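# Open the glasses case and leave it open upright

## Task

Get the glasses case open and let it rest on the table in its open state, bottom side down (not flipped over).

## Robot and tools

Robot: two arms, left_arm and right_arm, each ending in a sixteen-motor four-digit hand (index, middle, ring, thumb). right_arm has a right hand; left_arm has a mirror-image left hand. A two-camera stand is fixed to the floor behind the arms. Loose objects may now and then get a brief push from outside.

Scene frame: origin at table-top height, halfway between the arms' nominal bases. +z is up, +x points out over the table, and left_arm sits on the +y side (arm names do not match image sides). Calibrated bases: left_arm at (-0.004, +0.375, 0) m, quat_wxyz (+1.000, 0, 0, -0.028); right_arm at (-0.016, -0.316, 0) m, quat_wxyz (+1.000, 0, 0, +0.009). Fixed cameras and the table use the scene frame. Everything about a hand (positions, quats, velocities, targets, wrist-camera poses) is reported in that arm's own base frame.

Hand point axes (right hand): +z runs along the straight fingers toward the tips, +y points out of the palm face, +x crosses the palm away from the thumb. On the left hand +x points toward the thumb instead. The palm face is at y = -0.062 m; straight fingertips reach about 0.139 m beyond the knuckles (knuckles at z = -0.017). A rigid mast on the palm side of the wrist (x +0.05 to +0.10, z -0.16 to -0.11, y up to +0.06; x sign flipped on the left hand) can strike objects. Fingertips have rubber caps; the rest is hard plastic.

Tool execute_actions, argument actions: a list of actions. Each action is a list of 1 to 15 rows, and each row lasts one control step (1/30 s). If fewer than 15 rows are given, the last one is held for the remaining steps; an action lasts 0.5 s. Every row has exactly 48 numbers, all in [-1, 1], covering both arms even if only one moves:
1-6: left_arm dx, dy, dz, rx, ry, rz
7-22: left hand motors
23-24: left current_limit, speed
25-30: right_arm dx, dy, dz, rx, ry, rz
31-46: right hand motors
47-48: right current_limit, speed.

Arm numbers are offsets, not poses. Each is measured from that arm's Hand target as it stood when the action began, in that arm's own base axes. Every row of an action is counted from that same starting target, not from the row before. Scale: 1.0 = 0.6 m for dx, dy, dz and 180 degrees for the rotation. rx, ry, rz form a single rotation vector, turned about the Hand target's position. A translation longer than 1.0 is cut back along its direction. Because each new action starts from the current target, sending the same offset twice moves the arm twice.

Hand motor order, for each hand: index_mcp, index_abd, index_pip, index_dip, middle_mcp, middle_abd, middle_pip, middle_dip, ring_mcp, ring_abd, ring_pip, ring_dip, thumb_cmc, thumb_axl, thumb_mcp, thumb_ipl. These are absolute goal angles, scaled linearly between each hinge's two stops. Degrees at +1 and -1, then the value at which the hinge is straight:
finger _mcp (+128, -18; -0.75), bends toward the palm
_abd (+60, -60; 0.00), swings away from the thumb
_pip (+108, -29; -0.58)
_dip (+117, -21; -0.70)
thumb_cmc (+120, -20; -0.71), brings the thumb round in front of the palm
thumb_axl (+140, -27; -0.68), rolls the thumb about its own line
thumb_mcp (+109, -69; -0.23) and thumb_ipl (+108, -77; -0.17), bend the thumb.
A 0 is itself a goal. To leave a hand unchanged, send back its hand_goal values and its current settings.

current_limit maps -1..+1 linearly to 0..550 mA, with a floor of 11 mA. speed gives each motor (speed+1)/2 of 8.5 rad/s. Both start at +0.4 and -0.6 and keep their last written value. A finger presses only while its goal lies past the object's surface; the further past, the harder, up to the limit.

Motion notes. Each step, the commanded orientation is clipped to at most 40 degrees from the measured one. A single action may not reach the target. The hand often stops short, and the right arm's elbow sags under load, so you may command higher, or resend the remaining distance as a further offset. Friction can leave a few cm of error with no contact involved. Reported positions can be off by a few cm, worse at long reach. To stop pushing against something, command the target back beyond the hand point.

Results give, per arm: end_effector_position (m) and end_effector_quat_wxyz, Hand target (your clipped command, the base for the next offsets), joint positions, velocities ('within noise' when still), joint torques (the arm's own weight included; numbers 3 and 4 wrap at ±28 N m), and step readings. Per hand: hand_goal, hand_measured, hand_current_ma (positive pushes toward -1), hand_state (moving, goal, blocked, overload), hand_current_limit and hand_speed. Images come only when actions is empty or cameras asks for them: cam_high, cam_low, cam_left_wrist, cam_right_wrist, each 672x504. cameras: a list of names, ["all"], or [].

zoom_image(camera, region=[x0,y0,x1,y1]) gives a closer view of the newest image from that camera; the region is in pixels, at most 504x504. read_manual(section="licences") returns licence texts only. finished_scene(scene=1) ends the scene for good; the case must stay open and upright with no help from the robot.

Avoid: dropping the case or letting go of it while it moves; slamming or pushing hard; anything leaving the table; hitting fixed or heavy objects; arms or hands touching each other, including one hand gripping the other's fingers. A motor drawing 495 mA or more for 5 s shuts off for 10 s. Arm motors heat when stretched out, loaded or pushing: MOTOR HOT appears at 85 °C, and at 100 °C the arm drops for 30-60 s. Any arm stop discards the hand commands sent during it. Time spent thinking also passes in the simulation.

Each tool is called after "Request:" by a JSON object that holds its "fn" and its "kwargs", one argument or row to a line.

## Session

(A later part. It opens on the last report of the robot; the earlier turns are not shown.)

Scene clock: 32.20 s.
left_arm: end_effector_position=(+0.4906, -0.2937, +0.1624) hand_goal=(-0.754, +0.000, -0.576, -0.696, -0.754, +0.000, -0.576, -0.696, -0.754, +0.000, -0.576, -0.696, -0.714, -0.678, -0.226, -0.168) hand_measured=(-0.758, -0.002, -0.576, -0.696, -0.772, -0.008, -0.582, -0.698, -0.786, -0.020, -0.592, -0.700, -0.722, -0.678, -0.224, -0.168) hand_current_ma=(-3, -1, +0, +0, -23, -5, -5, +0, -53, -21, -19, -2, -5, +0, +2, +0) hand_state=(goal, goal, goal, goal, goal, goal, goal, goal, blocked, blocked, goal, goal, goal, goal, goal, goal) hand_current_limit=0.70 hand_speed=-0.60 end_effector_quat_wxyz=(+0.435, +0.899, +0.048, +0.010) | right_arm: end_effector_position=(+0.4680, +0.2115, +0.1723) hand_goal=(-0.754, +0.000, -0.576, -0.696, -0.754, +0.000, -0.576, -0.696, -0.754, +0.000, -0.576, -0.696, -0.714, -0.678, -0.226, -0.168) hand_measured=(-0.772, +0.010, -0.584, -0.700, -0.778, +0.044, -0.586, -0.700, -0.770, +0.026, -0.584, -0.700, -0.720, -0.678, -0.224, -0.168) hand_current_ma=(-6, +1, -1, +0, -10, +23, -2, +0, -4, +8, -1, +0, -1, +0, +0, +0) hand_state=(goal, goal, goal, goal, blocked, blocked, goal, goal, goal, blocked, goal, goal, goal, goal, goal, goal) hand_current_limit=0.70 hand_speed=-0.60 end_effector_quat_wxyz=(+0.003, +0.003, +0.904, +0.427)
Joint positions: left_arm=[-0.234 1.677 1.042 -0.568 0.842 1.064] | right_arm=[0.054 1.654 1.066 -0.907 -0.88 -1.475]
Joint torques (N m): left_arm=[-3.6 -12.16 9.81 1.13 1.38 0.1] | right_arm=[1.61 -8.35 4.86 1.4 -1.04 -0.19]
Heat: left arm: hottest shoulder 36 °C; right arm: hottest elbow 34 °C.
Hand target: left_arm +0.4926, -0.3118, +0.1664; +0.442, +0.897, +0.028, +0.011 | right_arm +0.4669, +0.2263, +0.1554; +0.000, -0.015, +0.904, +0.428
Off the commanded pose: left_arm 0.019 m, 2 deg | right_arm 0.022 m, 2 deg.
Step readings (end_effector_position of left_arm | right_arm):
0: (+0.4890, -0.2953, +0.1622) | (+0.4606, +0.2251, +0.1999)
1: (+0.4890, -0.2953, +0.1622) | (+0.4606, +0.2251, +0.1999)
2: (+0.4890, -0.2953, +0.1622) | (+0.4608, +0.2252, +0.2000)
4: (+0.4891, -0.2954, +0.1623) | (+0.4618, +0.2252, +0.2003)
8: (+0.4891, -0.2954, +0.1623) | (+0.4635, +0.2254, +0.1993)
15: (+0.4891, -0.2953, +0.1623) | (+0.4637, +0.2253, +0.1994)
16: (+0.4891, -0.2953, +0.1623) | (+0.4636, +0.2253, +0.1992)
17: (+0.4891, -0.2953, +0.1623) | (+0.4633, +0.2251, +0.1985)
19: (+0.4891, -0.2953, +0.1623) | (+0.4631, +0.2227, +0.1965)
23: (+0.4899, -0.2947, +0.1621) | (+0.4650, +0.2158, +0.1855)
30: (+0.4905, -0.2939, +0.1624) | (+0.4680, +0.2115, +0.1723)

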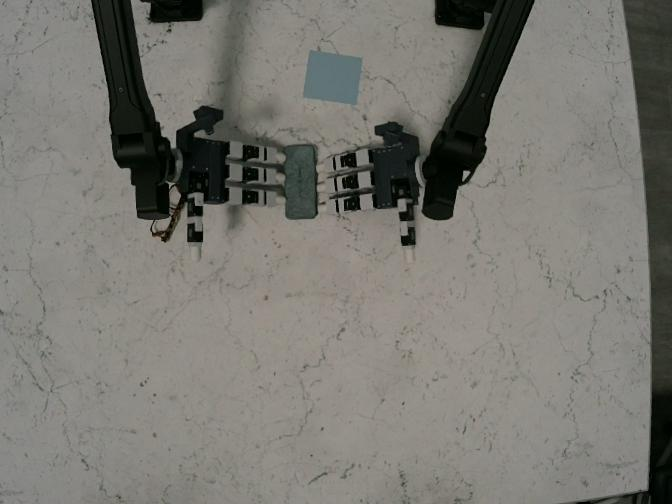

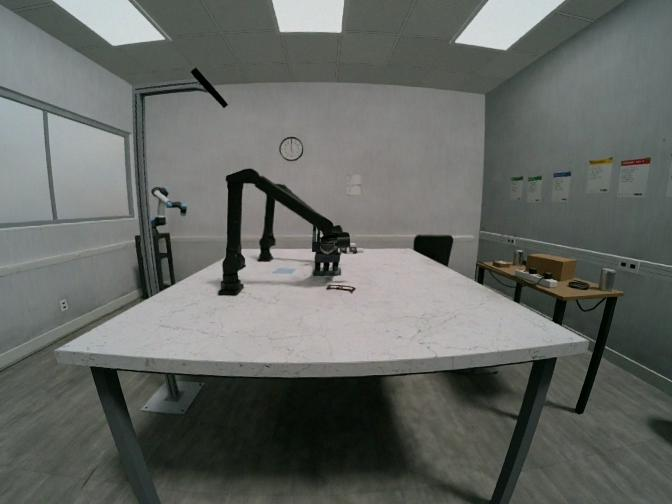

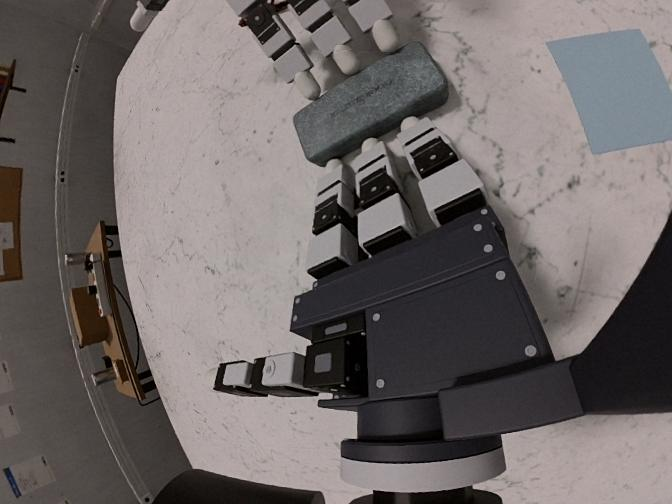

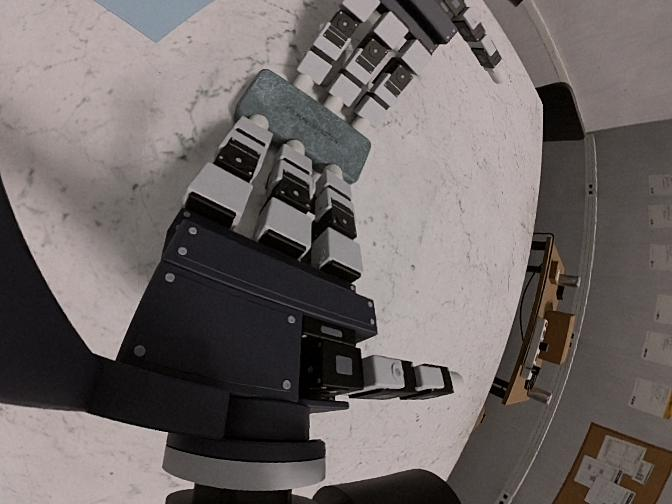

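Request:
{"fn": "execute_actions", "kwargs": {
  "actions": [
    [[0.0,0,0,0,0,0,-0.754,0,-0.576,-0.696,-0.754,0,-0.576,-0.696,-0.754,0,-0.576,-0.696,-0.714,-0.678,-0.226,-0.168,0.7,-0.6,0.0,-0.07,0,0,0,0,-0.754,0,-0.576,-0.696,-0.98,0,-0.168,-0.29,-0.754,0,-0.576,-0.696,-0.714,-0.678,-0.226,-0.168,0.7,-0.6]],
    [[0.0,0,0,0,0,0,-0.754,0,-0.576,-0.696,-0.754,0,-0.576,-0.696,-0.754,0,-0.576,-0.696,-0.714,-0.678,-0.226,-0.168,0.7,-0.6,0.0,0,-0.045,0,0,0,-0.754,0,-0.576,-0.696,-0.98,0,-0.168,-0.29,-0.754,0,-0.576,-0.696,-0.714,-0.678,-0.226,-0.168,0.7,-0.6]]
  ],
  "cameras": ["all"]
}}

Request:
{"fn": "zoom_image", "kwargs": {
  "camera": "cam_low",
  "region": [290, 230, 370, 300]
}}

Request:
{"fn": "zoom_image", "kwargs": {
  "camera": "cam_high",
  "region": [230, 110, 390, 230]
}}

Request:
{"fn": "zoom_image", "kwargs": {
  "camera": "cam_right_wrist",
  "region": [200, 30, 390, 210]
}}

Scene clock: 34.50 s.
left_arm: end_effector_position=(+0.4866, -0.3001, +0.1620) hand_goal=(-0.754, +0.000, -0.576, -0.696, -0.754, +0.000, -0.576, -0.696, -0.754, +0.000, -0.576, -0.696, -0.714, -0.678, -0.226, -0.168) hand_measured=(-0.756, -0.008, -0.576, -0.696, -0.768, -0.004, -0.582, -0.698, -0.772, -0.006, -0.586, -0.700, -0.722, -0.678, -0.224, -0.168) hand_current_ma=(-1, -6, +0, +0, -15, -2, -4, +0, -25, -3, -8, -2, -5, +0, +2, +0) hand_state=(goal, goal, goal, goal, goal, goal, goal, goal, goal, goal, goal, goal, goal, goal, goal, goal) hand_current_limit=0.70 hand_speed=-0.60 end_effector_quat_wxyz=(+0.437, +0.899, +0.042, +0.006) | right_arm: end_effector_position=(+0.4667, +0.1858, +0.1403) hand_goal=(-0.754, +0.000, -0.576, -0.696, -0.980, +0.000, -0.168, -0.290, -0.754, +0.000, -0.576, -0.696, -0.714, -0.678, -0.226, -0.168) hand_measured=(-0.750, +0.006, -0.572, -0.694, -0.984, +0.004, -0.176, -0.294, -0.752, +0.006, -0.574, -0.696, -0.720, -0.678, -0.224, -0.168) hand_current_ma=(+0, +1, +0, +0, +0, +0, -1, +0, +0, +1, +0, +0, -1, +0, +0, +0) hand_state=(goal, goal, goal, goal, goal, goal, goal, goal, goal, goal, goal, goal, goal, goal, goal, goal) hand_current_limit=0.70 hand_speed=-0.60 end_effector_quat_wxyz=(+0.000, -0.014, +0.903, +0.429)
Joint positions: left_arm=[-0.246 1.679 1.042 -0.568 0.847 1.064] | right_arm=[-0.006 1.732 1.066 -0.931 -0.888 -1.619]
Joint torques (N m): left_arm=[-2.55 -12.34 9.83 1.1 1.2 0.1] | right_arm=[-1.14 -10.23 4.27 0.44 -0.83 -0.19]
Heat: left arm: hottest shoulder 36 °C; right arm: hottest elbow 34 °C.
Hand target: left_arm +0.4925, -0.3120, +0.1664; +0.442, +0.897, +0.028, +0.011 | right_arm +0.4670, +0.1843, +0.1283; +0.000, -0.016, +0.904, +0.428
Off the commanded pose: left_arm 0.014 m, 2 deg | right_arm 0.012 m, 0 deg.
Step readings (end_effector_position of left_arm | right_arm):
0: (+0.4906, -0.2937, +0.1624) | (+0.4680, +0.2115, +0.1723)
1: (+0.4906, -0.2937, +0.1624) | (+0.4679, +0.2113, +0.1724)
2: (+0.4906, -0.2937, +0.1624) | (+0.4676, +0.2104, +0.1725)
4: (+0.4905, -0.2939, +0.1625) | (+0.4666, +0.2069, +0.1716)
8: (+0.4886, -0.2969, +0.1621) | (+0.4656, +0.1951, +0.1630)
15: (+0.4866, -0.3001, +0.1620) | (+0.4634, +0.1863, +0.1556)
16: (+0.4866, -0.3001, +0.1620) | (+0.4631, +0.1863, +0.1554)
17: (+0.4866, -0.3001, +0.1620) | (+0.4629, +0.1864, +0.1550)
19: (+0.4866, -0.3001, +0.1620) | (+0.4637, +0.1864, +0.1524)
23: (+0.4866, -0.3001, +0.1620) | (+0.4662, +0.1866, +0.1421)
30: (+0.4866, -0.3001, +0.1620) | (+0.4667, +0.1858, +0.1403)

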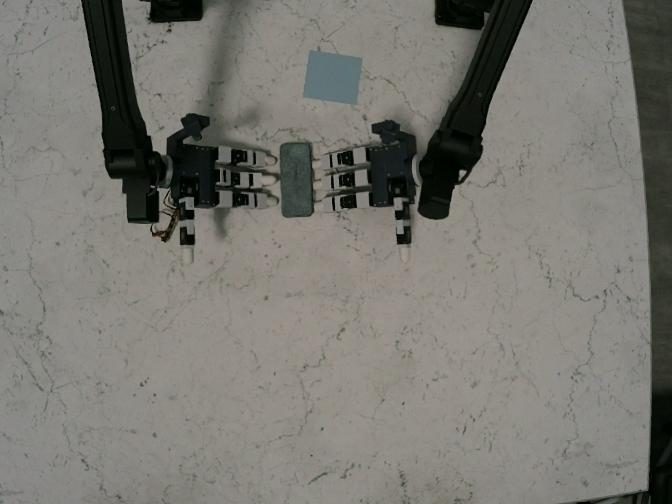

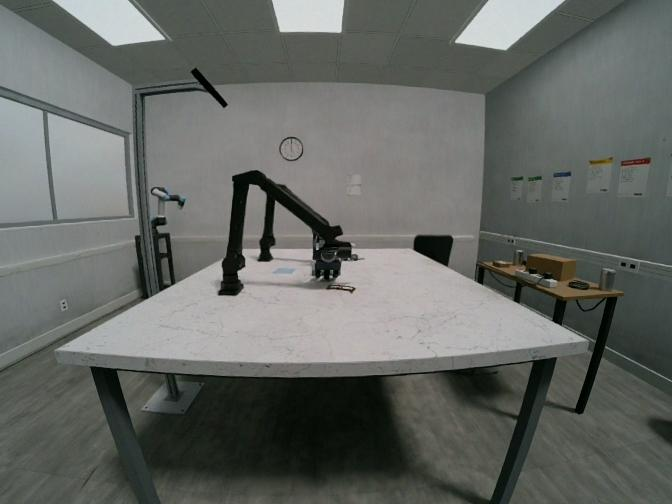

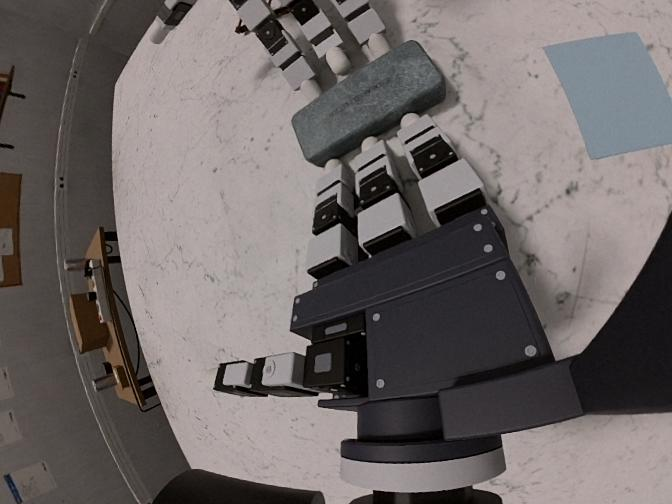

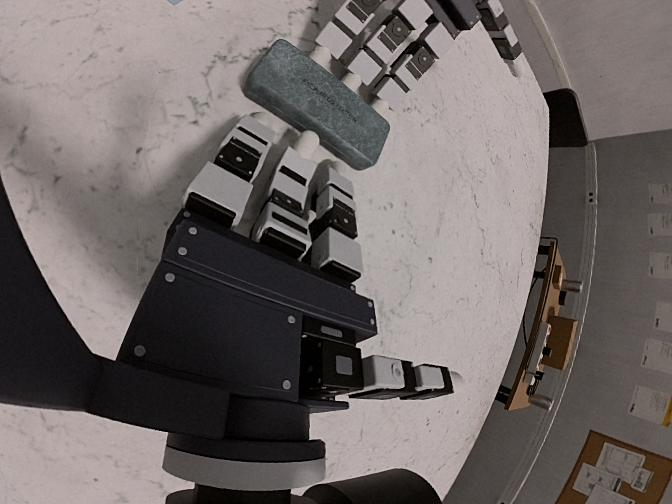

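Scaled by 6.300 from the camera's 672x504 image, which has a finer 960x720 frame.

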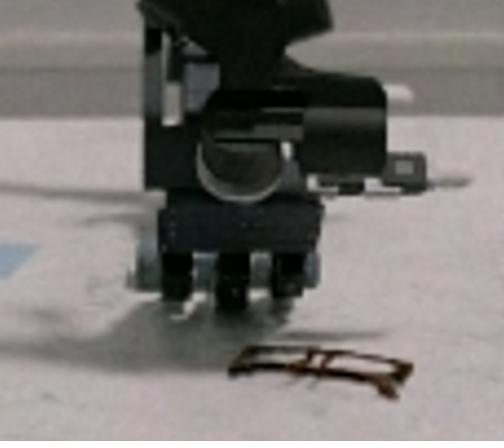

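Scaled by 3.150 from the camera's 672x504 image, which has a finer 960x720 frame.

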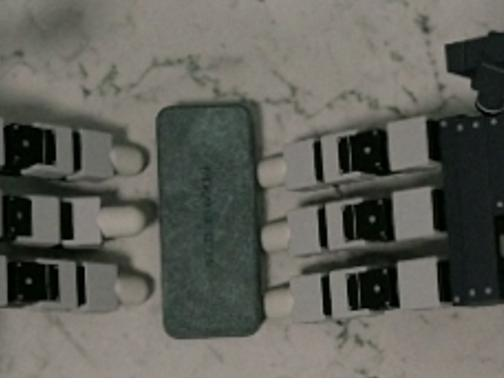

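Scaled by 2.653 from the camera's 672x504 image, which has a finer 960x720 frame.

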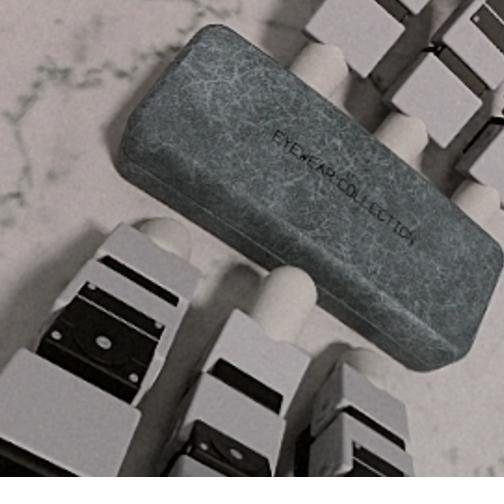

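Request:
{"fn": "execute_actions", "kwargs": {
  "actions": [
    [[0.0,-0.033,0,0,0,0,-0.754,0,-0.576,-0.696,-0.754,0,-0.576,-0.696,-0.754,0,-0.576,-0.696,-0.714,-0.678,-0.226,-0.168,0.7,-0.6,0.0,0.05,0,0,0,0,-0.754,0,-0.576,-0.696,-0.98,0,-0.168,-0.29,-0.754,0,-0.576,-0.696,-0.714,-0.678,-0.226,-0.168,0.7,-0.6]]
  ],
  "cameras": ["cam_high", "cam_right_wrist"]
}}

Request:
{"fn": "zoom_image", "kwargs": {
  "camera": "cam_high",
  "region": [230, 110, 390, 230]
}}

Request:
{"fn": "zoom_image", "kwargs": {
  "camera": "cam_right_wrist",
  "region": [200, 30, 390, 210]
}}

Scene clock: 35.60 s.
left_arm: end_effector_position=(+0.4884, -0.3056, +0.1619) hand_goal=(-0.754, +0.000, -0.576, -0.696, -0.754, +0.000, -0.576, -0.696, -0.754, +0.000, -0.576, -0.696, -0.714, -0.678, -0.226, -0.168) hand_measured=(-0.756, -0.002, -0.576, -0.696, -0.768, +0.002, -0.582, -0.698, -0.780, +0.002, -0.586, -0.698, -0.722, -0.678, -0.224, -0.168) hand_current_ma=(-1, -1, +0, +0, -16, +1, -4, -1, -39, +1, -10, -1, -5, +0, +2, +0) hand_state=(goal, goal, goal, goal, goal, goal, goal, goal, blocked, goal, goal, goal, goal, goal, goal, goal) hand_current_limit=0.70 hand_speed=-0.60 end_effector_quat_wxyz=(+0.437, +0.898, +0.049, +0.005) | right_arm: end_effector_position=(+0.4743, +0.1893, +0.1397) hand_goal=(-0.754, +0.000, -0.576, -0.696, -0.980, +0.000, -0.168, -0.290, -0.754, +0.000, -0.576, -0.696, -0.714, -0.678, -0.226, -0.168) hand_measured=(-0.750, +0.012, -0.572, -0.694, -0.984, +0.002, -0.176, -0.294, -0.756, +0.066, -0.570, -0.692, -0.720, -0.678, -0.224, -0.168) hand_current_ma=(+0, +2, +0, +0, +0, +0, -1, +0, +0, +50, +1, +0, -1, +0, +0, +0) hand_state=(goal, goal, goal, goal, goal, goal, goal, goal, goal, blocked, goal, goal, goal, goal, goal, goal) hand_current_limit=0.70 hand_speed=-0.60 end_effector_quat_wxyz=(+0.008, +0.002, +0.902, +0.431)
Joint positions: left_arm=[-0.258 1.681 1.042 -0.548 0.842 1.03] | right_arm=[0.003 1.728 1.056 -0.871 -0.891 -1.55]
Joint torques (N m): left_arm=[-5.01 -12.04 10.21 1.92 0.82 -0.07] | right_arm=[3.43 -10.93 3.84 1.29 -0.69 0.1]
Heat: left arm: hottest shoulder 36 °C; right arm: hottest elbow 34 °C.
Hand target: left_arm +0.4924, -0.3317, +0.1663; +0.442, +0.897, +0.028, +0.011 | right_arm +0.4670, +0.2142, +0.1283; +0.000, -0.015, +0.904, +0.428
Off the commanded pose: left_arm 0.027 m, 3 deg | right_arm 0.028 m, 2 deg.
Step readings (end_effector_position of left_arm | right_arm):
0: (+0.4866, -0.3001, +0.1620) | (+0.4667, +0.1858, +0.1403)
1: (+0.4867, -0.3001, +0.1621) | (+0.4667, +0.1858, +0.1403)
2: (+0.4867, -0.3007, +0.1623) | (+0.4670, +0.1860, +0.1399)
4: (+0.4866, -0.3041, +0.1623) | (+0.4681, +0.1884, +0.1393)
8: (+0.4872, -0.3059, +0.1621) | (+0.4715, +0.1897, +0.1398)
15: (+0.4881, -0.3057, +0.1620) | (+0.4738, +0.1894, +0.1396)
Images, in order (width x height): cam_high 672x504, cam_right_wrist 672x504.

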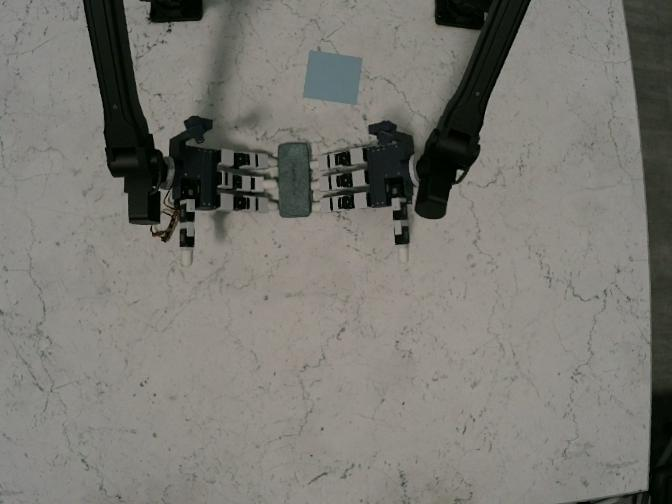

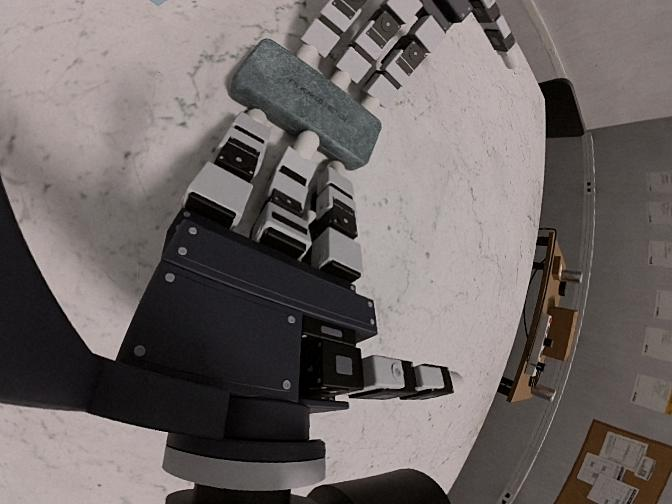

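Scaled by 3.150 from the camera's 672x504 image, which has a finer 960x720 frame.

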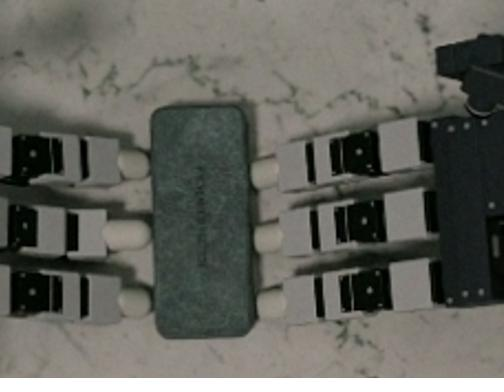

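Scaled by 2.653 from the camera's 672x504 image, which has a finer 960x720 frame.

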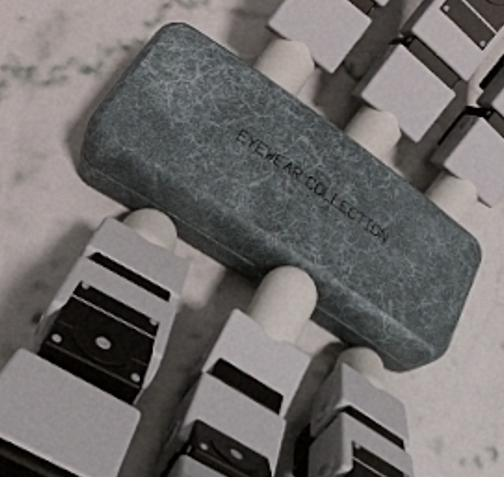

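Request:
{"fn": "execute_actions", "kwargs": {
  "actions": [
    [[0.0,-0.01,0,0,0,0,-0.754,0,-0.576,-0.696,-0.754,0,-0.576,-0.696,-0.754,0,-0.576,-0.696,-0.714,-0.678,-0.226,-0.168,0.7,-0.6,-0.01,0.02,0,0,0,0,-0.754,0,-0.576,-0.696,-0.98,0,-0.168,-0.29,-0.754,0,-0.576,-0.696,-0.714,-0.678,-0.226,-0.168,0.7,-0.6]],
    [[0.0,0,0,0,0,0,-0.754,0,-0.576,-0.696,-0.754,0,-0.576,-0.696,-0.754,0,-0.576,-0.696,-0.714,-0.678,-0.226,-0.168,0.7,-0.6,0,0.0,0,0,0,0,-0.754,0,-0.576,-0.696,-0.7,0,-0.168,-0.29,-0.754,0,-0.576,-0.696,-0.714,-0.678,-0.226,-0.168,0.7,-0.6]]
  ],
  "cameras": ["cam_high", "cam_right_wrist", "cam_left_wrist", "cam_low"]
}}

Request:
{"fn": "zoom_image", "kwargs": {
  "camera": "cam_high",
  "region": [230, 110, 390, 230]
}}

Request:
{"fn": "zoom_image", "kwargs": {
  "camera": "cam_right_wrist",
  "region": [200, 30, 390, 210]
}}

Scene clock: 37.10 s.
left_arm: end_effector_position=(+0.4904, -0.3054, +0.1621) hand_goal=(-0.754, +0.000, -0.576, -0.696, -0.754, +0.000, -0.576, -0.696, -0.754, +0.000, -0.576, -0.696, -0.714, -0.678, -0.226, -0.168) hand_measured=(-0.758, -0.002, -0.576, -0.696, -0.768, +0.004, -0.582, -0.698, -0.784, +0.010, -0.590, -0.698, -0.722, -0.678, -0.224, -0.168) hand_current_ma=(-2, +0, +0, +0, -16, +2, -4, -1, -50, +8, -13, -1, -5, +0, +2, +0) hand_state=(goal, goal, goal, goal, goal, goal, goal, goal, blocked, goal, goal, goal, goal, goal, goal, goal) hand_current_limit=0.70 hand_speed=-0.60 end_effector_quat_wxyz=(+0.438, +0.897, +0.055, +0.004) | right_arm: end_effector_position=(+0.4731, +0.1897, +0.1395) hand_goal=(-0.754, +0.000, -0.576, -0.696, -0.700, +0.000, -0.168, -0.290, -0.754, +0.000, -0.576, -0.696, -0.714, -0.678, -0.226, -0.168) hand_measured=(-0.746, +0.004, -0.570, -0.694, -0.924, +0.002, -0.200, -0.298, -0.750, +0.070, -0.568, -0.688, -0.720, -0.678, -0.224, -0.168) hand_current_ma=(+1, +0, +1, +0, -467, +0, -16, -1, +0, +54, +1, +1, -1, +0, +0, +0) hand_state=(goal, goal, goal, goal, blocked, goal, blocked, goal, goal, blocked, goal, goal, goal, goal, goal, goal) hand_current_limit=0.70 hand_speed=-0.60 end_effector_quat_wxyz=(+0.014, +0.012, +0.906, +0.423)
Joint positions: left_arm=[-0.258 1.681 1.042 -0.542 0.84 1.014] | right_arm=[0.008 1.704 1.032 -0.834 -0.873 -1.505]
Joint torques (N m): left_arm=[-6.12 -11.93 10.24 2.18 0.71 -0.08] | right_arm=[5.13 -10.23 3.77 1.37 -1.34 0.05]
Heat: left arm: hottest shoulder 36 °C; right arm: hottest elbow 34 °C.
Hand target: left_arm +0.4924, -0.3377, +0.1663; +0.442, +0.897, +0.028, +0.011 | right_arm +0.4610, +0.2263, +0.1284; +0.000, -0.015, +0.904, +0.428
Off the commanded pose: left_arm 0.033 m, 3 deg | right_arm 0.040 m, 4 deg.
Step readings (end_effector_position of left_arm | right_arm):
0: (+0.4884, -0.3056, +0.1619) | (+0.4743, +0.1893, +0.1397)
1: (+0.4884, -0.3056, +0.1619) | (+0.4742, +0.1893, +0.1397)
2: (+0.4887, -0.3056, +0.1620) | (+0.4742, +0.1892, +0.1397)
4: (+0.4891, -0.3056, +0.1620) | (+0.4736, +0.1891, +0.1399)
8: (+0.4899, -0.3055, +0.1621) | (+0.4726, +0.1900, +0.1414)
15: (+0.4903, -0.3054, +0.1621) | (+0.4727, +0.1903, +0.1420)
16: (+0.4903, -0.3054, +0.1621) | (+0.4728, +0.1903, +0.1420)
17: (+0.4903, -0.3054, +0.1621) | (+0.4729, +0.1902, +0.1417)
19: (+0.4904, -0.3054, +0.1621) | (+0.4727, +0.1900, +0.1407)
23: (+0.4904, -0.3054, +0.1621) | (+0.4730, +0.1897, +0.1396)
30: (+0.4904, -0.3054, +0.1621) | (+0.4731, +0.1897, +0.1395)

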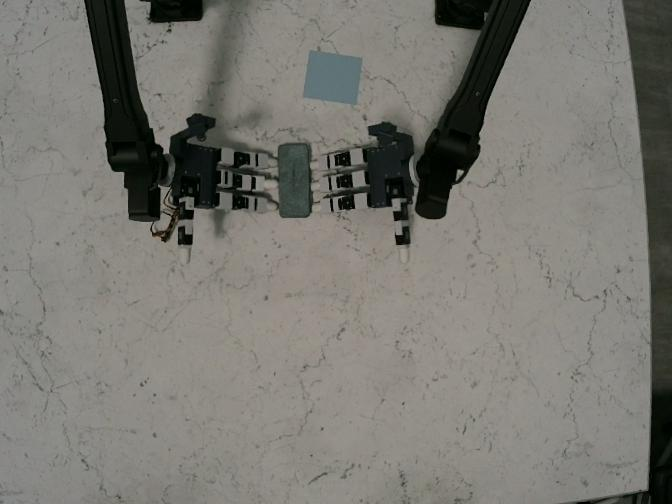

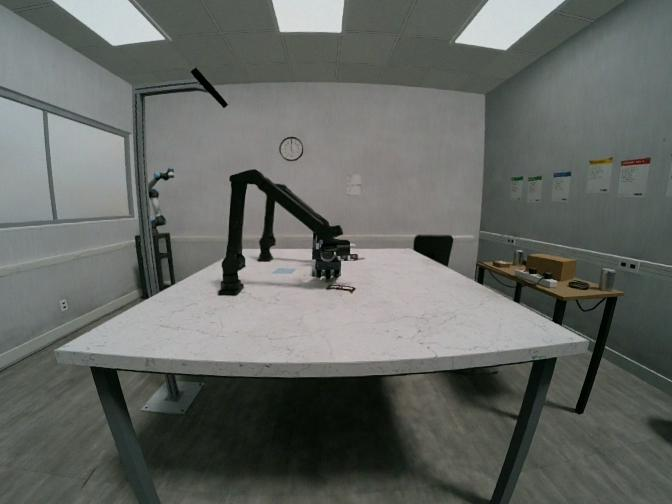

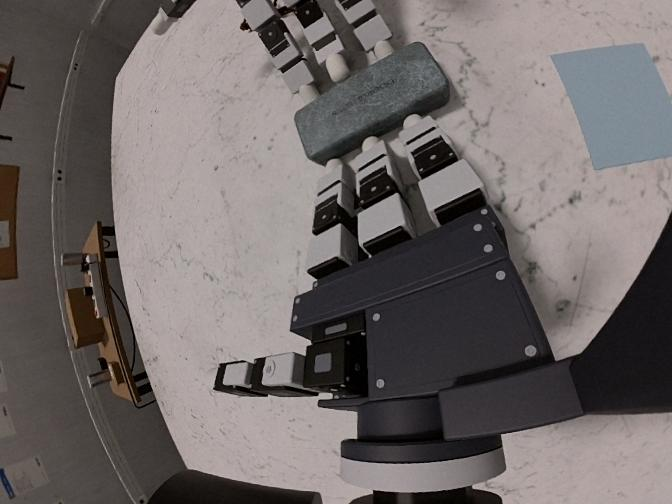

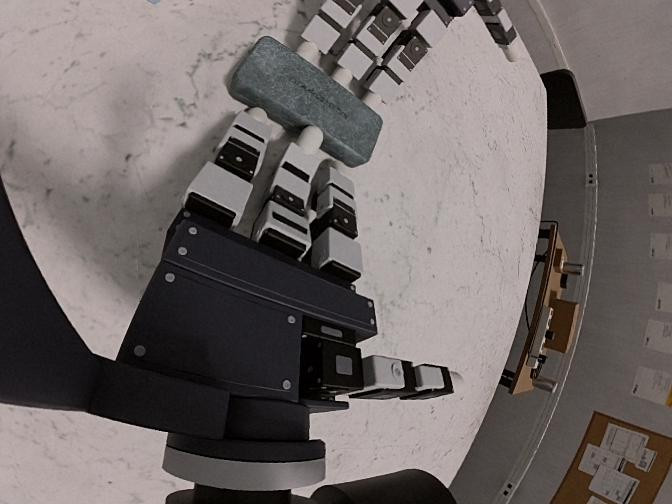

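Scaled by 3.150 from the camera's 672x504 image, which has a finer 960x720 frame.

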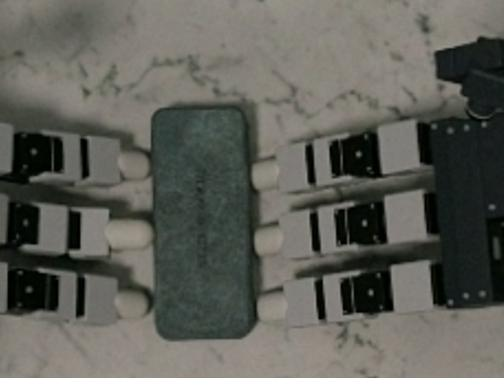

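Scaled by 2.653 from the camera's 672x504 image, which has a finer 960x720 frame.

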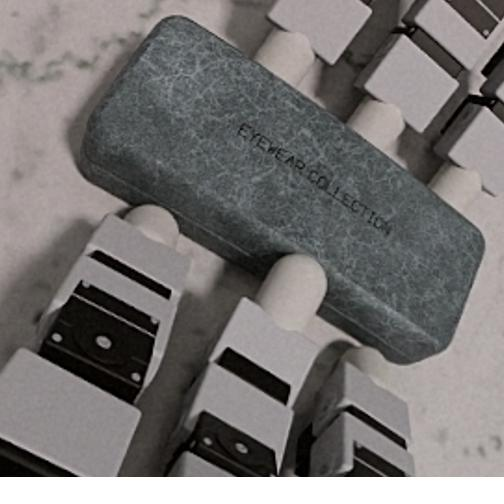

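Request:
{"fn": "zoom_image", "kwargs": {
  "camera": "cam_right_wrist",
  "region": [290, 100, 390, 190]
}}

Request:
{"fn": "zoom_image", "kwargs": {
  "camera": "cam_left_wrist",
  "region": [280, 30, 460, 180]
}}

Scaled by 5.040 from the camera's 672x504 image, which has a finer 960x720 frame.

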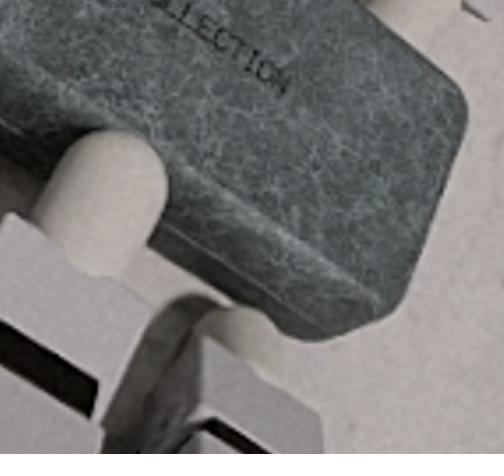

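Scaled by 2.800 from the camera's 672x504 image, which has a finer 960x720 frame.

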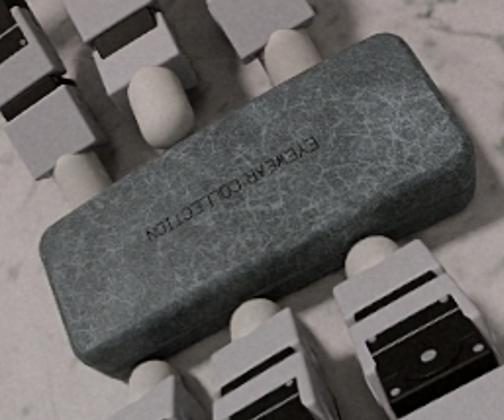

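Request:
{"fn": "execute_actions", "kwargs": {
  "actions": [
    [[0.0,0,0,0,0,0,-0.754,0,-0.576,-0.696,-0.754,0,-0.576,-0.696,-0.754,0,-0.576,-0.696,-0.714,-0.678,-0.226,-0.168,0.7,-0.6,0,-0.055,0,0,0,0,-0.754,0,-0.576,-0.696,-1,0,-0.124,-0.246,-0.754,0,-0.576,-0.696,-0.714,-0.678,-0.226,-0.168,0.78,-0.7]],
    [[0.0,0,0,0,0,0,-0.754,0,-0.576,-0.696,-0.754,0,-0.576,-0.696,-0.754,0,-0.576,-0.696,-0.714,-0.678,-0.226,-0.168,0.7,-0.6,0,0.04,-0.005,0,0,0,-0.754,0,-0.576,-0.696,-1,0,-0.124,-0.246,-0.754,0,-0.576,-0.696,-0.714,-0.678,-0.226,-0.168,0.78,-0.7]]
  ],
  "cameras": ["cam_high", "cam_right_wrist"]
}}

Request:
{"fn": "zoom_image", "kwargs": {
  "camera": "cam_high",
  "region": [230, 110, 390, 230]
}}

Request:
{"fn": "zoom_image", "kwargs": {
  "camera": "cam_right_wrist",
  "region": [220, 50, 400, 210]
}}

Scene clock: 40.83 s.
left_arm: end_effector_position=(+0.4908, -0.3076, +0.1629) hand_goal=(-0.754, +0.000, -0.576, -0.696, -0.754, +0.000, -0.576, -0.696, -0.754, +0.000, -0.576, -0.696, -0.714, -0.678, -0.226, -0.168) hand_measured=(-0.758, -0.002, -0.576, -0.696, -0.768, +0.002, -0.582, -0.698, -0.784, +0.010, -0.590, -0.698, -0.722, -0.678, -0.224, -0.168) hand_current_ma=(-2, +0, +0, +0, -15, +1, -4, -1, -50, +6, -14, -1, -5, +0, +2, +0) hand_state=(goal, goal, goal, goal, goal, goal, goal, goal, blocked, goal, goal, goal, goal, goal, goal, goal) hand_current_limit=0.70 hand_speed=-0.60 end_effector_quat_wxyz=(+0.438, +0.897, +0.052, +0.008) | right_arm: end_effector_position=(+0.4704, +0.1873, +0.1415) hand_goal=(-0.754, +0.000, -0.576, -0.696, -1.000, +0.000, -0.124, -0.246, -0.754, +0.000, -0.576, -0.696, -0.714, -0.678, -0.226, -0.168) hand_measured=(-0.760, +0.000, -0.576, -0.694, -1.000, +0.002, -0.132, -0.250, -0.758, +0.052, -0.570, -0.688, -0.720, -0.678, -0.224, -0.168) hand_current_ma=(-1, +0, +0, +0, +0, +0, -1, +0, +0, +30, +1, +1, -1, +0, +0, +0) hand_state=(goal, goal, goal, goal, goal, goal, goal, goal, goal, blocked, goal, goal, goal, goal, goal, goal) hand_current_limit=0.78 hand_speed=-0.70 end_effector_quat_wxyz=(+0.017, +0.004, +0.904, +0.428)
Joint positions: left_arm=[-0.263 1.681 1.042 -0.53 0.838 1.011] | right_arm=[0 1.704 1.032 -0.845 -0.883 -1.537]
Joint torques (N m): left_arm=[-5.66 -11.99 10.32 1.8 0.77 -0.06] | right_arm=[4.13 -9.64 3.84 1.17 -0.95 0.07]
Heat: left arm: hottest shoulder 37 °C; right arm: hottest elbow 34 °C.
Hand target: left_arm +0.4925, -0.3377, +0.1662; +0.442, +0.897, +0.028, +0.011 | right_arm +0.4610, +0.2172, +0.1254; +0.000, -0.015, +0.904, +0.428
Off the commanded pose: left_arm 0.030 m, 3 deg | right_arm 0.035 m, 3 deg.
Step readings (end_effector_position of left_arm | right_arm):
0: (+0.4904, -0.3054, +0.1621) | (+0.4731, +0.1897, +0.1395)
1: (+0.4904, -0.3054, +0.1621) | (+0.4731, +0.1897, +0.1395)
2: (+0.4904, -0.3054, +0.1621) | (+0.4730, +0.1892, +0.1395)
4: (+0.4907, -0.3054, +0.1623) | (+0.4713, +0.1889, +0.1408)
8: (+0.4913, -0.3059, +0.1628) | (+0.4672, +0.1886, +0.1413)
15: (+0.4908, -0.3074, +0.1630) | (+0.4646, +0.1875, +0.1415)
16: (+0.4907, -0.3076, +0.1630) | (+0.4645, +0.1875, +0.1415)
17: (+0.4907, -0.3076, +0.1630) | (+0.4646, +0.1875, +0.1415)
19: (+0.4907, -0.3076, +0.1630) | (+0.4657, +0.1876, +0.1415)
23: (+0.4907, -0.3076, +0.1630) | (+0.4683, +0.1876, +0.1416)
30: (+0.4907, -0.3076, +0.1630) | (+0.4700, +0.1873, +0.1416)
Images, in order (width x height): cam_high 672x504, cam_right_wrist 672x504.

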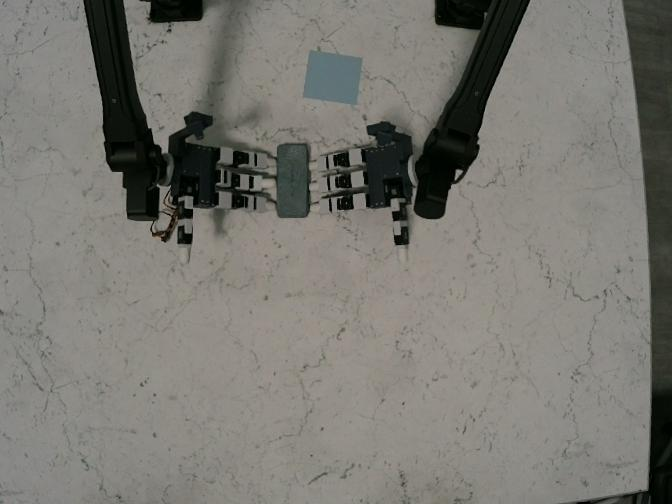

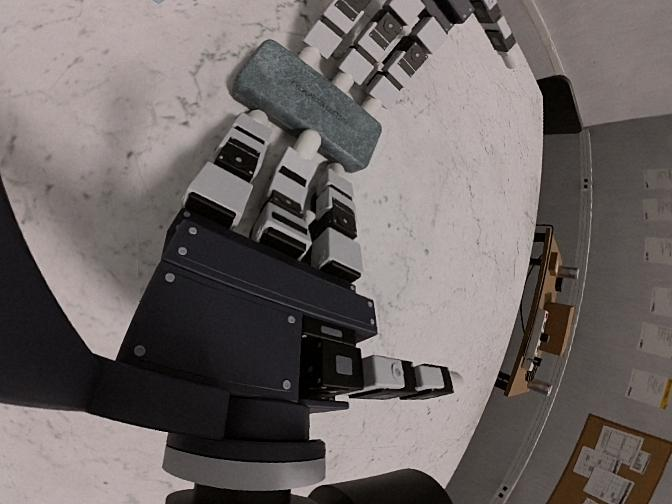

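Scaled by 3.150 from the camera's 672x504 image, which has a finer 960x720 frame.

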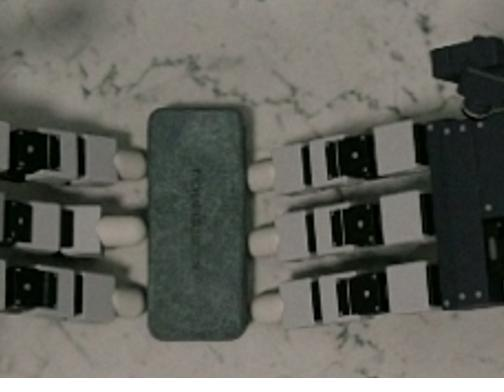

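Scaled by 2.800 from the camera's 672x504 image, which has a finer 960x720 frame.

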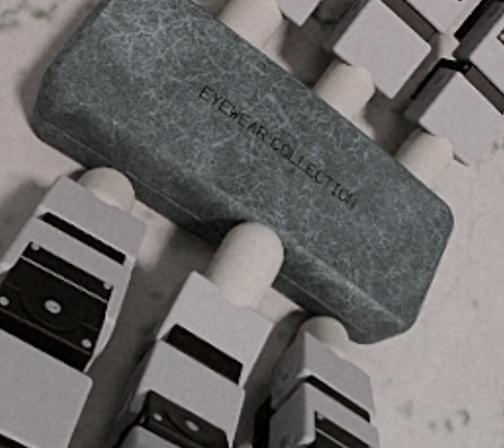

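Request:
{"fn": "execute_actions", "kwargs": {
  "actions": [
    [[0.0,0,0,0,0,0,-0.754,0,-0.576,-0.696,-0.754,0,-0.576,-0.696,-0.754,0,-0.576,-0.696,-0.714,-0.678,-0.226,-0.168,0.7,-0.6,0,0.015,0,0,0,0,-0.754,0,-0.576,-0.696,-1,0,0.1,-0.246,-0.754,0,-0.576,-0.696,-0.714,-0.678,-0.226,-0.168,0.78,-0.8]]
  ],
  "cameras": ["cam_high", "cam_right_wrist"]
}}

Request:
{"fn": "zoom_image", "kwargs": {
  "camera": "cam_right_wrist",
  "region": [220, 50, 400, 210]
}}

Scene clock: 41.73 s.
left_arm: end_effector_position=(+0.4908, -0.3076, +0.1629) hand_goal=(-0.754, +0.000, -0.576, -0.696, -0.754, +0.000, -0.576, -0.696, -0.754, +0.000, -0.576, -0.696, -0.714, -0.678, -0.226, -0.168) hand_measured=(-0.758, -0.002, -0.576, -0.696, -0.768, +0.002, -0.582, -0.698, -0.784, +0.008, -0.590, -0.698, -0.722, -0.678, -0.224, -0.168) hand_current_ma=(-2, +0, +0, +0, -15, +1, -4, -1, -50, +5, -14, -1, -5, +0, +2, +0) hand_state=(goal, goal, goal, goal, goal, goal, goal, goal, blocked, goal, goal, goal, goal, goal, goal, goal) hand_current_limit=0.70 hand_speed=-0.60 end_effector_quat_wxyz=(+0.438, +0.897, +0.052, +0.008) | right_arm: end_effector_position=(+0.4739, +0.1876, +0.1416) hand_goal=(-0.754, +0.000, -0.576, -0.696, -1.000, +0.000, +0.100, -0.246, -0.754, +0.000, -0.576, -0.696, -0.714, -0.678, -0.226, -0.168) hand_measured=(-0.760, +0.000, -0.576, -0.694, -1.000, +0.002, +0.092, -0.250, -0.762, +0.080, -0.574, -0.688, -0.720, -0.678, -0.224, -0.168) hand_current_ma=(-1, +0, +0, +0, +0, +0, -1, +0, -1, +74, +0, +1, -1, +0, +0, +0) hand_state=(goal, goal, goal, goal, goal, goal, goal, goal, goal, blocked, goal, goal, goal, goal, goal, goal) hand_current_limit=0.78 hand_speed=-0.80 end_effector_quat_wxyz=(+0.017, +0.012, +0.904, +0.428)
Joint positions: left_arm=[-0.263 1.681 1.042 -0.53 0.838 1.011] | right_arm=[0.002 1.704 1.032 -0.831 -0.883 -1.511]
Joint torques (N m): left_arm=[-5.71 -11.99 10.3 1.81 0.78 -0.05] | right_arm=[5.42 -10.05 3.55 1.51 -0.91 0.08]
Heat: left arm: hottest shoulder 37 °C; right arm: hottest elbow 34 °C.
Hand target: left_arm +0.4925, -0.3377, +0.1663; +0.442, +0.897, +0.028, +0.011 | right_arm +0.4610, +0.2262, +0.1254; +0.000, -0.015, +0.904, +0.428
Off the commanded pose: left_arm 0.030 m, 3 deg | right_arm 0.044 m, 4 deg.
Step readings (end_effector_position of left_arm | right_arm):
0: (+0.4908, -0.3076, +0.1629) | (+0.4704, +0.1873, +0.1415)
1: (+0.4908, -0.3076, +0.1629) | (+0.4705, +0.1873, +0.1415)
2: (+0.4908, -0.3076, +0.1629) | (+0.4707, +0.1874, +0.1415)
4: (+0.4908, -0.3076, +0.1629) | (+0.4715, +0.1877, +0.1416)
8: (+0.4908, -0.3076, +0.1629) | (+0.4729, +0.1877, +0.1416)
15: (+0.4908, -0.3076, +0.1629) | (+0.4737, +0.1876, +0.1416)
Images, in order (width x height): cam_high 672x504, cam_right_wrist 672x504.

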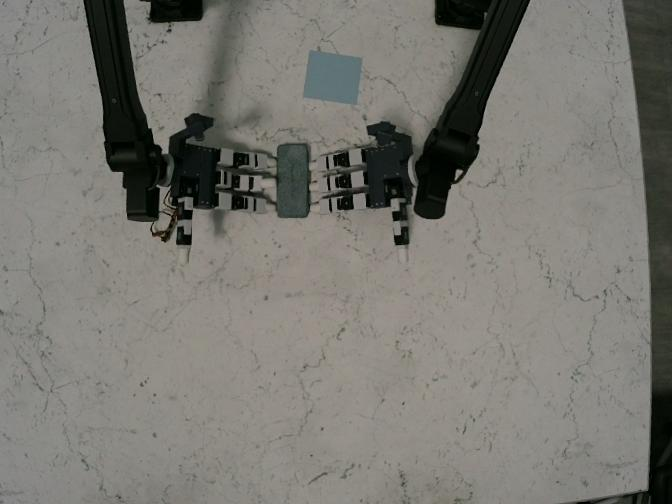

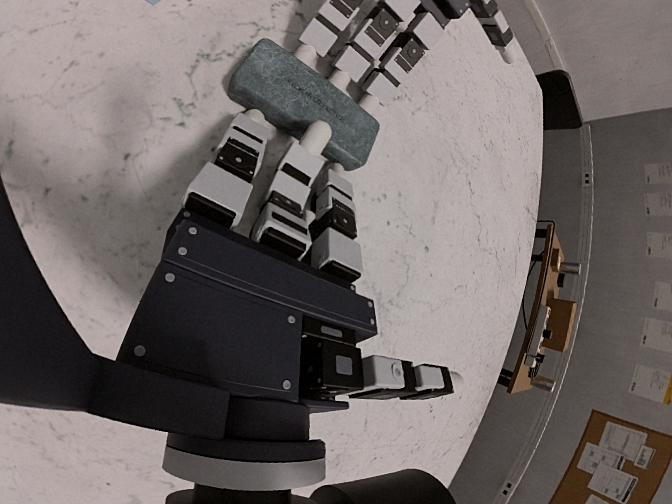

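Scaled by 2.800 from the camera's 672x504 image, which has a finer 960x720 frame.

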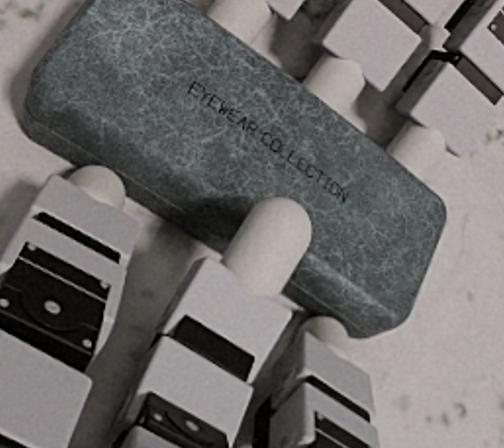

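Request:
{"fn": "execute_actions", "kwargs": {
  "actions": [
    [[0.0,0.09,0.1,0,0,0,-0.754,0,-0.576,-0.696,-0.754,0,-0.576,-0.696,-0.754,0,-0.576,-0.696,-0.714,-0.678,-0.226,-0.168,0.7,-0.6,0,-0.12,0.02,0,0,0,-0.754,0,-0.576,-0.696,-0.754,0,-0.576,-0.696,-0.754,0,-0.576,-0.696,-0.714,-0.678,-0.226,-0.168,0.6,-0.7]],
    [[-0.05,0.04,0.12,0,0,0,-0.754,0,-0.576,-0.696,-0.754,0,-0.576,-0.696,-0.754,0,-0.576,-0.696,-0.714,-0.678,-0.226,-0.168,0.7,-0.6,0.05,-0.1,0.05,0,0,0,-0.754,0,-0.576,-0.696,-0.754,0,-0.576,-0.696,-0.754,0,-0.576,-0.696,-0.714,-0.678,-0.226,-0.168,0.6,-0.7]],
    [[-0.08,0,0,-0.03,0.123,0.0615,0.205,0,-0.358,-0.623,-0.754,0,-0.576,-0.696,-0.754,0,-0.576,-0.696,-0.714,-0.678,-0.337,-0.168,0.4,-0.6,0,0,0,0,0,0,-0.754,0,-0.576,-0.696,-0.754,0,-0.576,-0.696,-0.754,0,-0.576,-0.696,-0.714,-0.678,-0.226,-0.168,0.6,-0.7]],
    [[-0.08,0,0,-0.03,0.123,0.0615,0.205,0,-0.358,-0.623,-0.754,0,-0.576,-0.696,-0.754,0,-0.576,-0.696,0.357,-0.678,-0.337,-0.168,0.4,-0.6,0,0,0,0,0,0,-0.754,0,-0.576,-0.696,-0.754,0,-0.576,-0.696,-0.754,0,-0.576,-0.696,-0.714,-0.678,-0.226,-0.168,0.6,-0.7]]
  ],
  "cameras": ["all"]
}}

Scene clock: 47.80 s.
left_arm: end_effector_position=(+0.3679, -0.2554, +0.2882) hand_goal=(+0.204, +0.000, -0.358, -0.624, -0.754, +0.000, -0.576, -0.696, -0.754, +0.000, -0.576, -0.696, +0.356, -0.678, -0.338, -0.168) hand_measured=(+0.190, -0.002, -0.364, -0.628, -0.764, +0.000, -0.580, -0.698, -0.764, -0.004, -0.582, -0.698, +0.336, -0.678, -0.332, -0.168) hand_current_ma=(-15, +0, -4, -2, -8, +0, -3, -1, -10, -1, -3, -1, -26, +0, +5, +0) hand_state=(goal, goal, goal, goal, goal, goal, goal, goal, goal, goal, goal, goal, blocked, goal, goal, goal) hand_current_limit=0.40 hand_speed=-0.60 end_effector_quat_wxyz=(+0.457, +0.770, +0.359, -0.264) | right_arm: end_effector_position=(+0.4790, +0.0924, +0.1613) hand_goal=(-0.754, +0.000, -0.576, -0.696, -0.754, +0.000, -0.576, -0.696, -0.754, +0.000, -0.576, -0.696, -0.714, -0.678, -0.226, -0.168) hand_measured=(-0.760, -0.002, -0.576, -0.694, -0.772, +0.002, -0.576, -0.694, -0.758, +0.000, -0.576, -0.694, -0.720, -0.678, -0.224, -0.168) hand_current_ma=(-1, +0, +0, +0, -5, +0, +0, +0, +0, +0, +0, +0, -1, +0, +0, +0) hand_state=(goal, goal, goal, goal, goal, goal, goal, goal, goal, goal, goal, goal, goal, goal, goal, goal) hand_current_limit=0.60 hand_speed=-0.70 end_effector_quat_wxyz=(-0.008, -0.003, +0.903, +0.430)
Joint positions: left_arm=[-0.258 1.116 0.872 -0.998 1.083 0.242] | right_arm=[-0.206 1.787 1.206 -1.26 -0.859 -1.906]
Joint torques (N m): left_arm=[-1.96 -8.53 9.55 1.28 0.98 0.08] | right_arm=[-0.09 -11.52 7.71 -1.03 -0.89 -0.19]
Heat: left arm: hottest shoulder 37 °C; right arm: hottest elbow 34 °C.
Hand target: left_arm +0.3666, -0.2597, +0.2985; +0.469, +0.769, +0.359, -0.245 | right_arm +0.4910, +0.0943, +0.1673; -0.001, -0.015, +0.904, +0.428
Off the commanded pose: left_arm 0.011 m, 3 deg | right_arm 0.014 m, 2 deg.
Step readings (end_effector_position of left_arm | right_arm):
0: (+0.4908, -0.3076, +0.1629) | (+0.4739, +0.1876, +0.1416)
1: (+0.4908, -0.3076, +0.1632) | (+0.4737, +0.1876, +0.1416)
2: (+0.4904, -0.3068, +0.1637) | (+0.4726, +0.1867, +0.1416)
4: (+0.4861, -0.3051, +0.1662) | (+0.4675, +0.1846, +0.1417)
8: (+0.4765, -0.2966, +0.1770) | (+0.4585, +0.1731, +0.1407)
15: (+0.4817, -0.2843, +0.1998) | (+0.4526, +0.1576, +0.1385)
16: (+0.4820, -0.2835, +0.2011) | (+0.4521, +0.1573, +0.1389)
17: (+0.4807, -0.2824, +0.2021) | (+0.4525, +0.1543, +0.1398)
19: (+0.4735, -0.2780, +0.2095) | (+0.4559, +0.1455, +0.1443)
23: (+0.4577, -0.2700, +0.2449) | (+0.4735, +0.1117, +0.1564)
30: (+0.4525, -0.2631, +0.2844) | (+0.4836, +0.0906, +0.1663)
31: (+0.4519, -0.2630, +0.2845) | (+0.4830, +0.0909, +0.1657)
32: (+0.4505, -0.2631, +0.2853) | (+0.4822, +0.0912, +0.1648)
34: (+0.4433, -0.2613, +0.2852) | (+0.4810, +0.0919, +0.1631)
38: (+0.4210, -0.2575, +0.2810) | (+0.4799, +0.0923, +0.1613)
45: (+0.4122, -0.2569, +0.2905) | (+0.4792, +0.0924, +0.1613)
46: (+0.4121, -0.2569, +0.2912) | (+0.4792, +0.0924, +0.1613)
47: (+0.4098, -0.2578, +0.2923) | (+0.4791, +0.0924, +0.1613)
49: (+0.3988, -0.2573, +0.2911) | (+0.4791, +0.0924, +0.1613)
53: (+0.3721, -0.2585, +0.2877) | (+0.4790, +0.0924, +0.1613)
60: (+0.3634, -0.2579, +0.2957) | (+0.4790, +0.0924, +0.1613)

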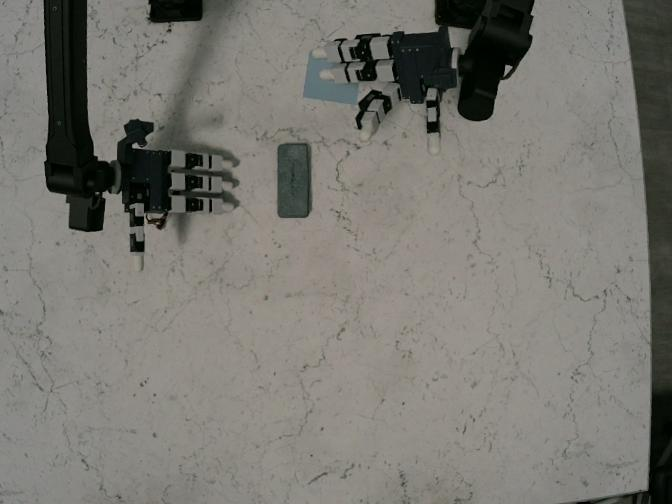

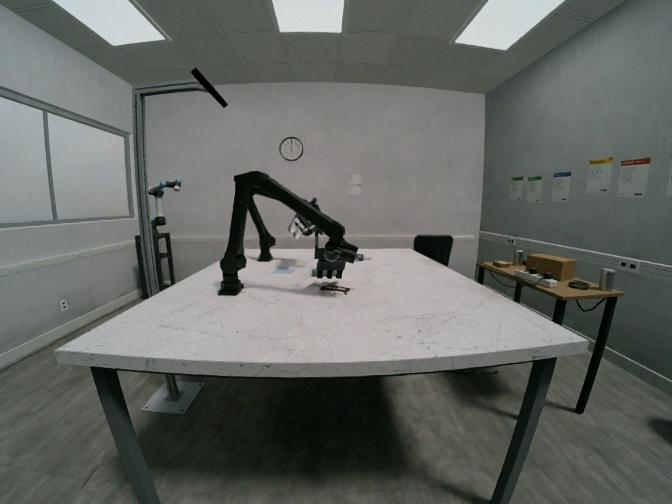

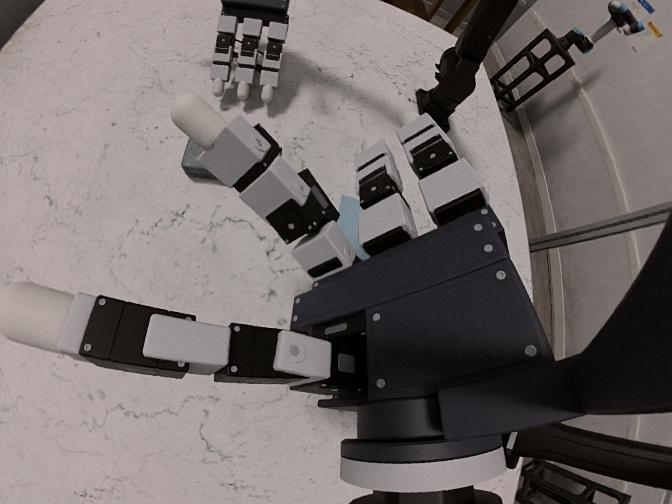

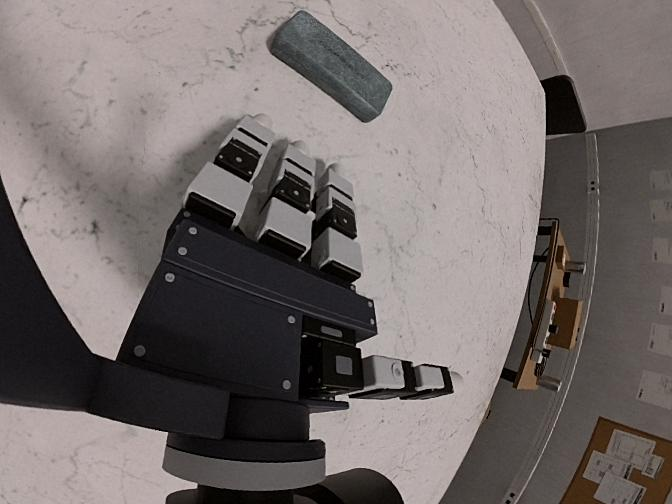

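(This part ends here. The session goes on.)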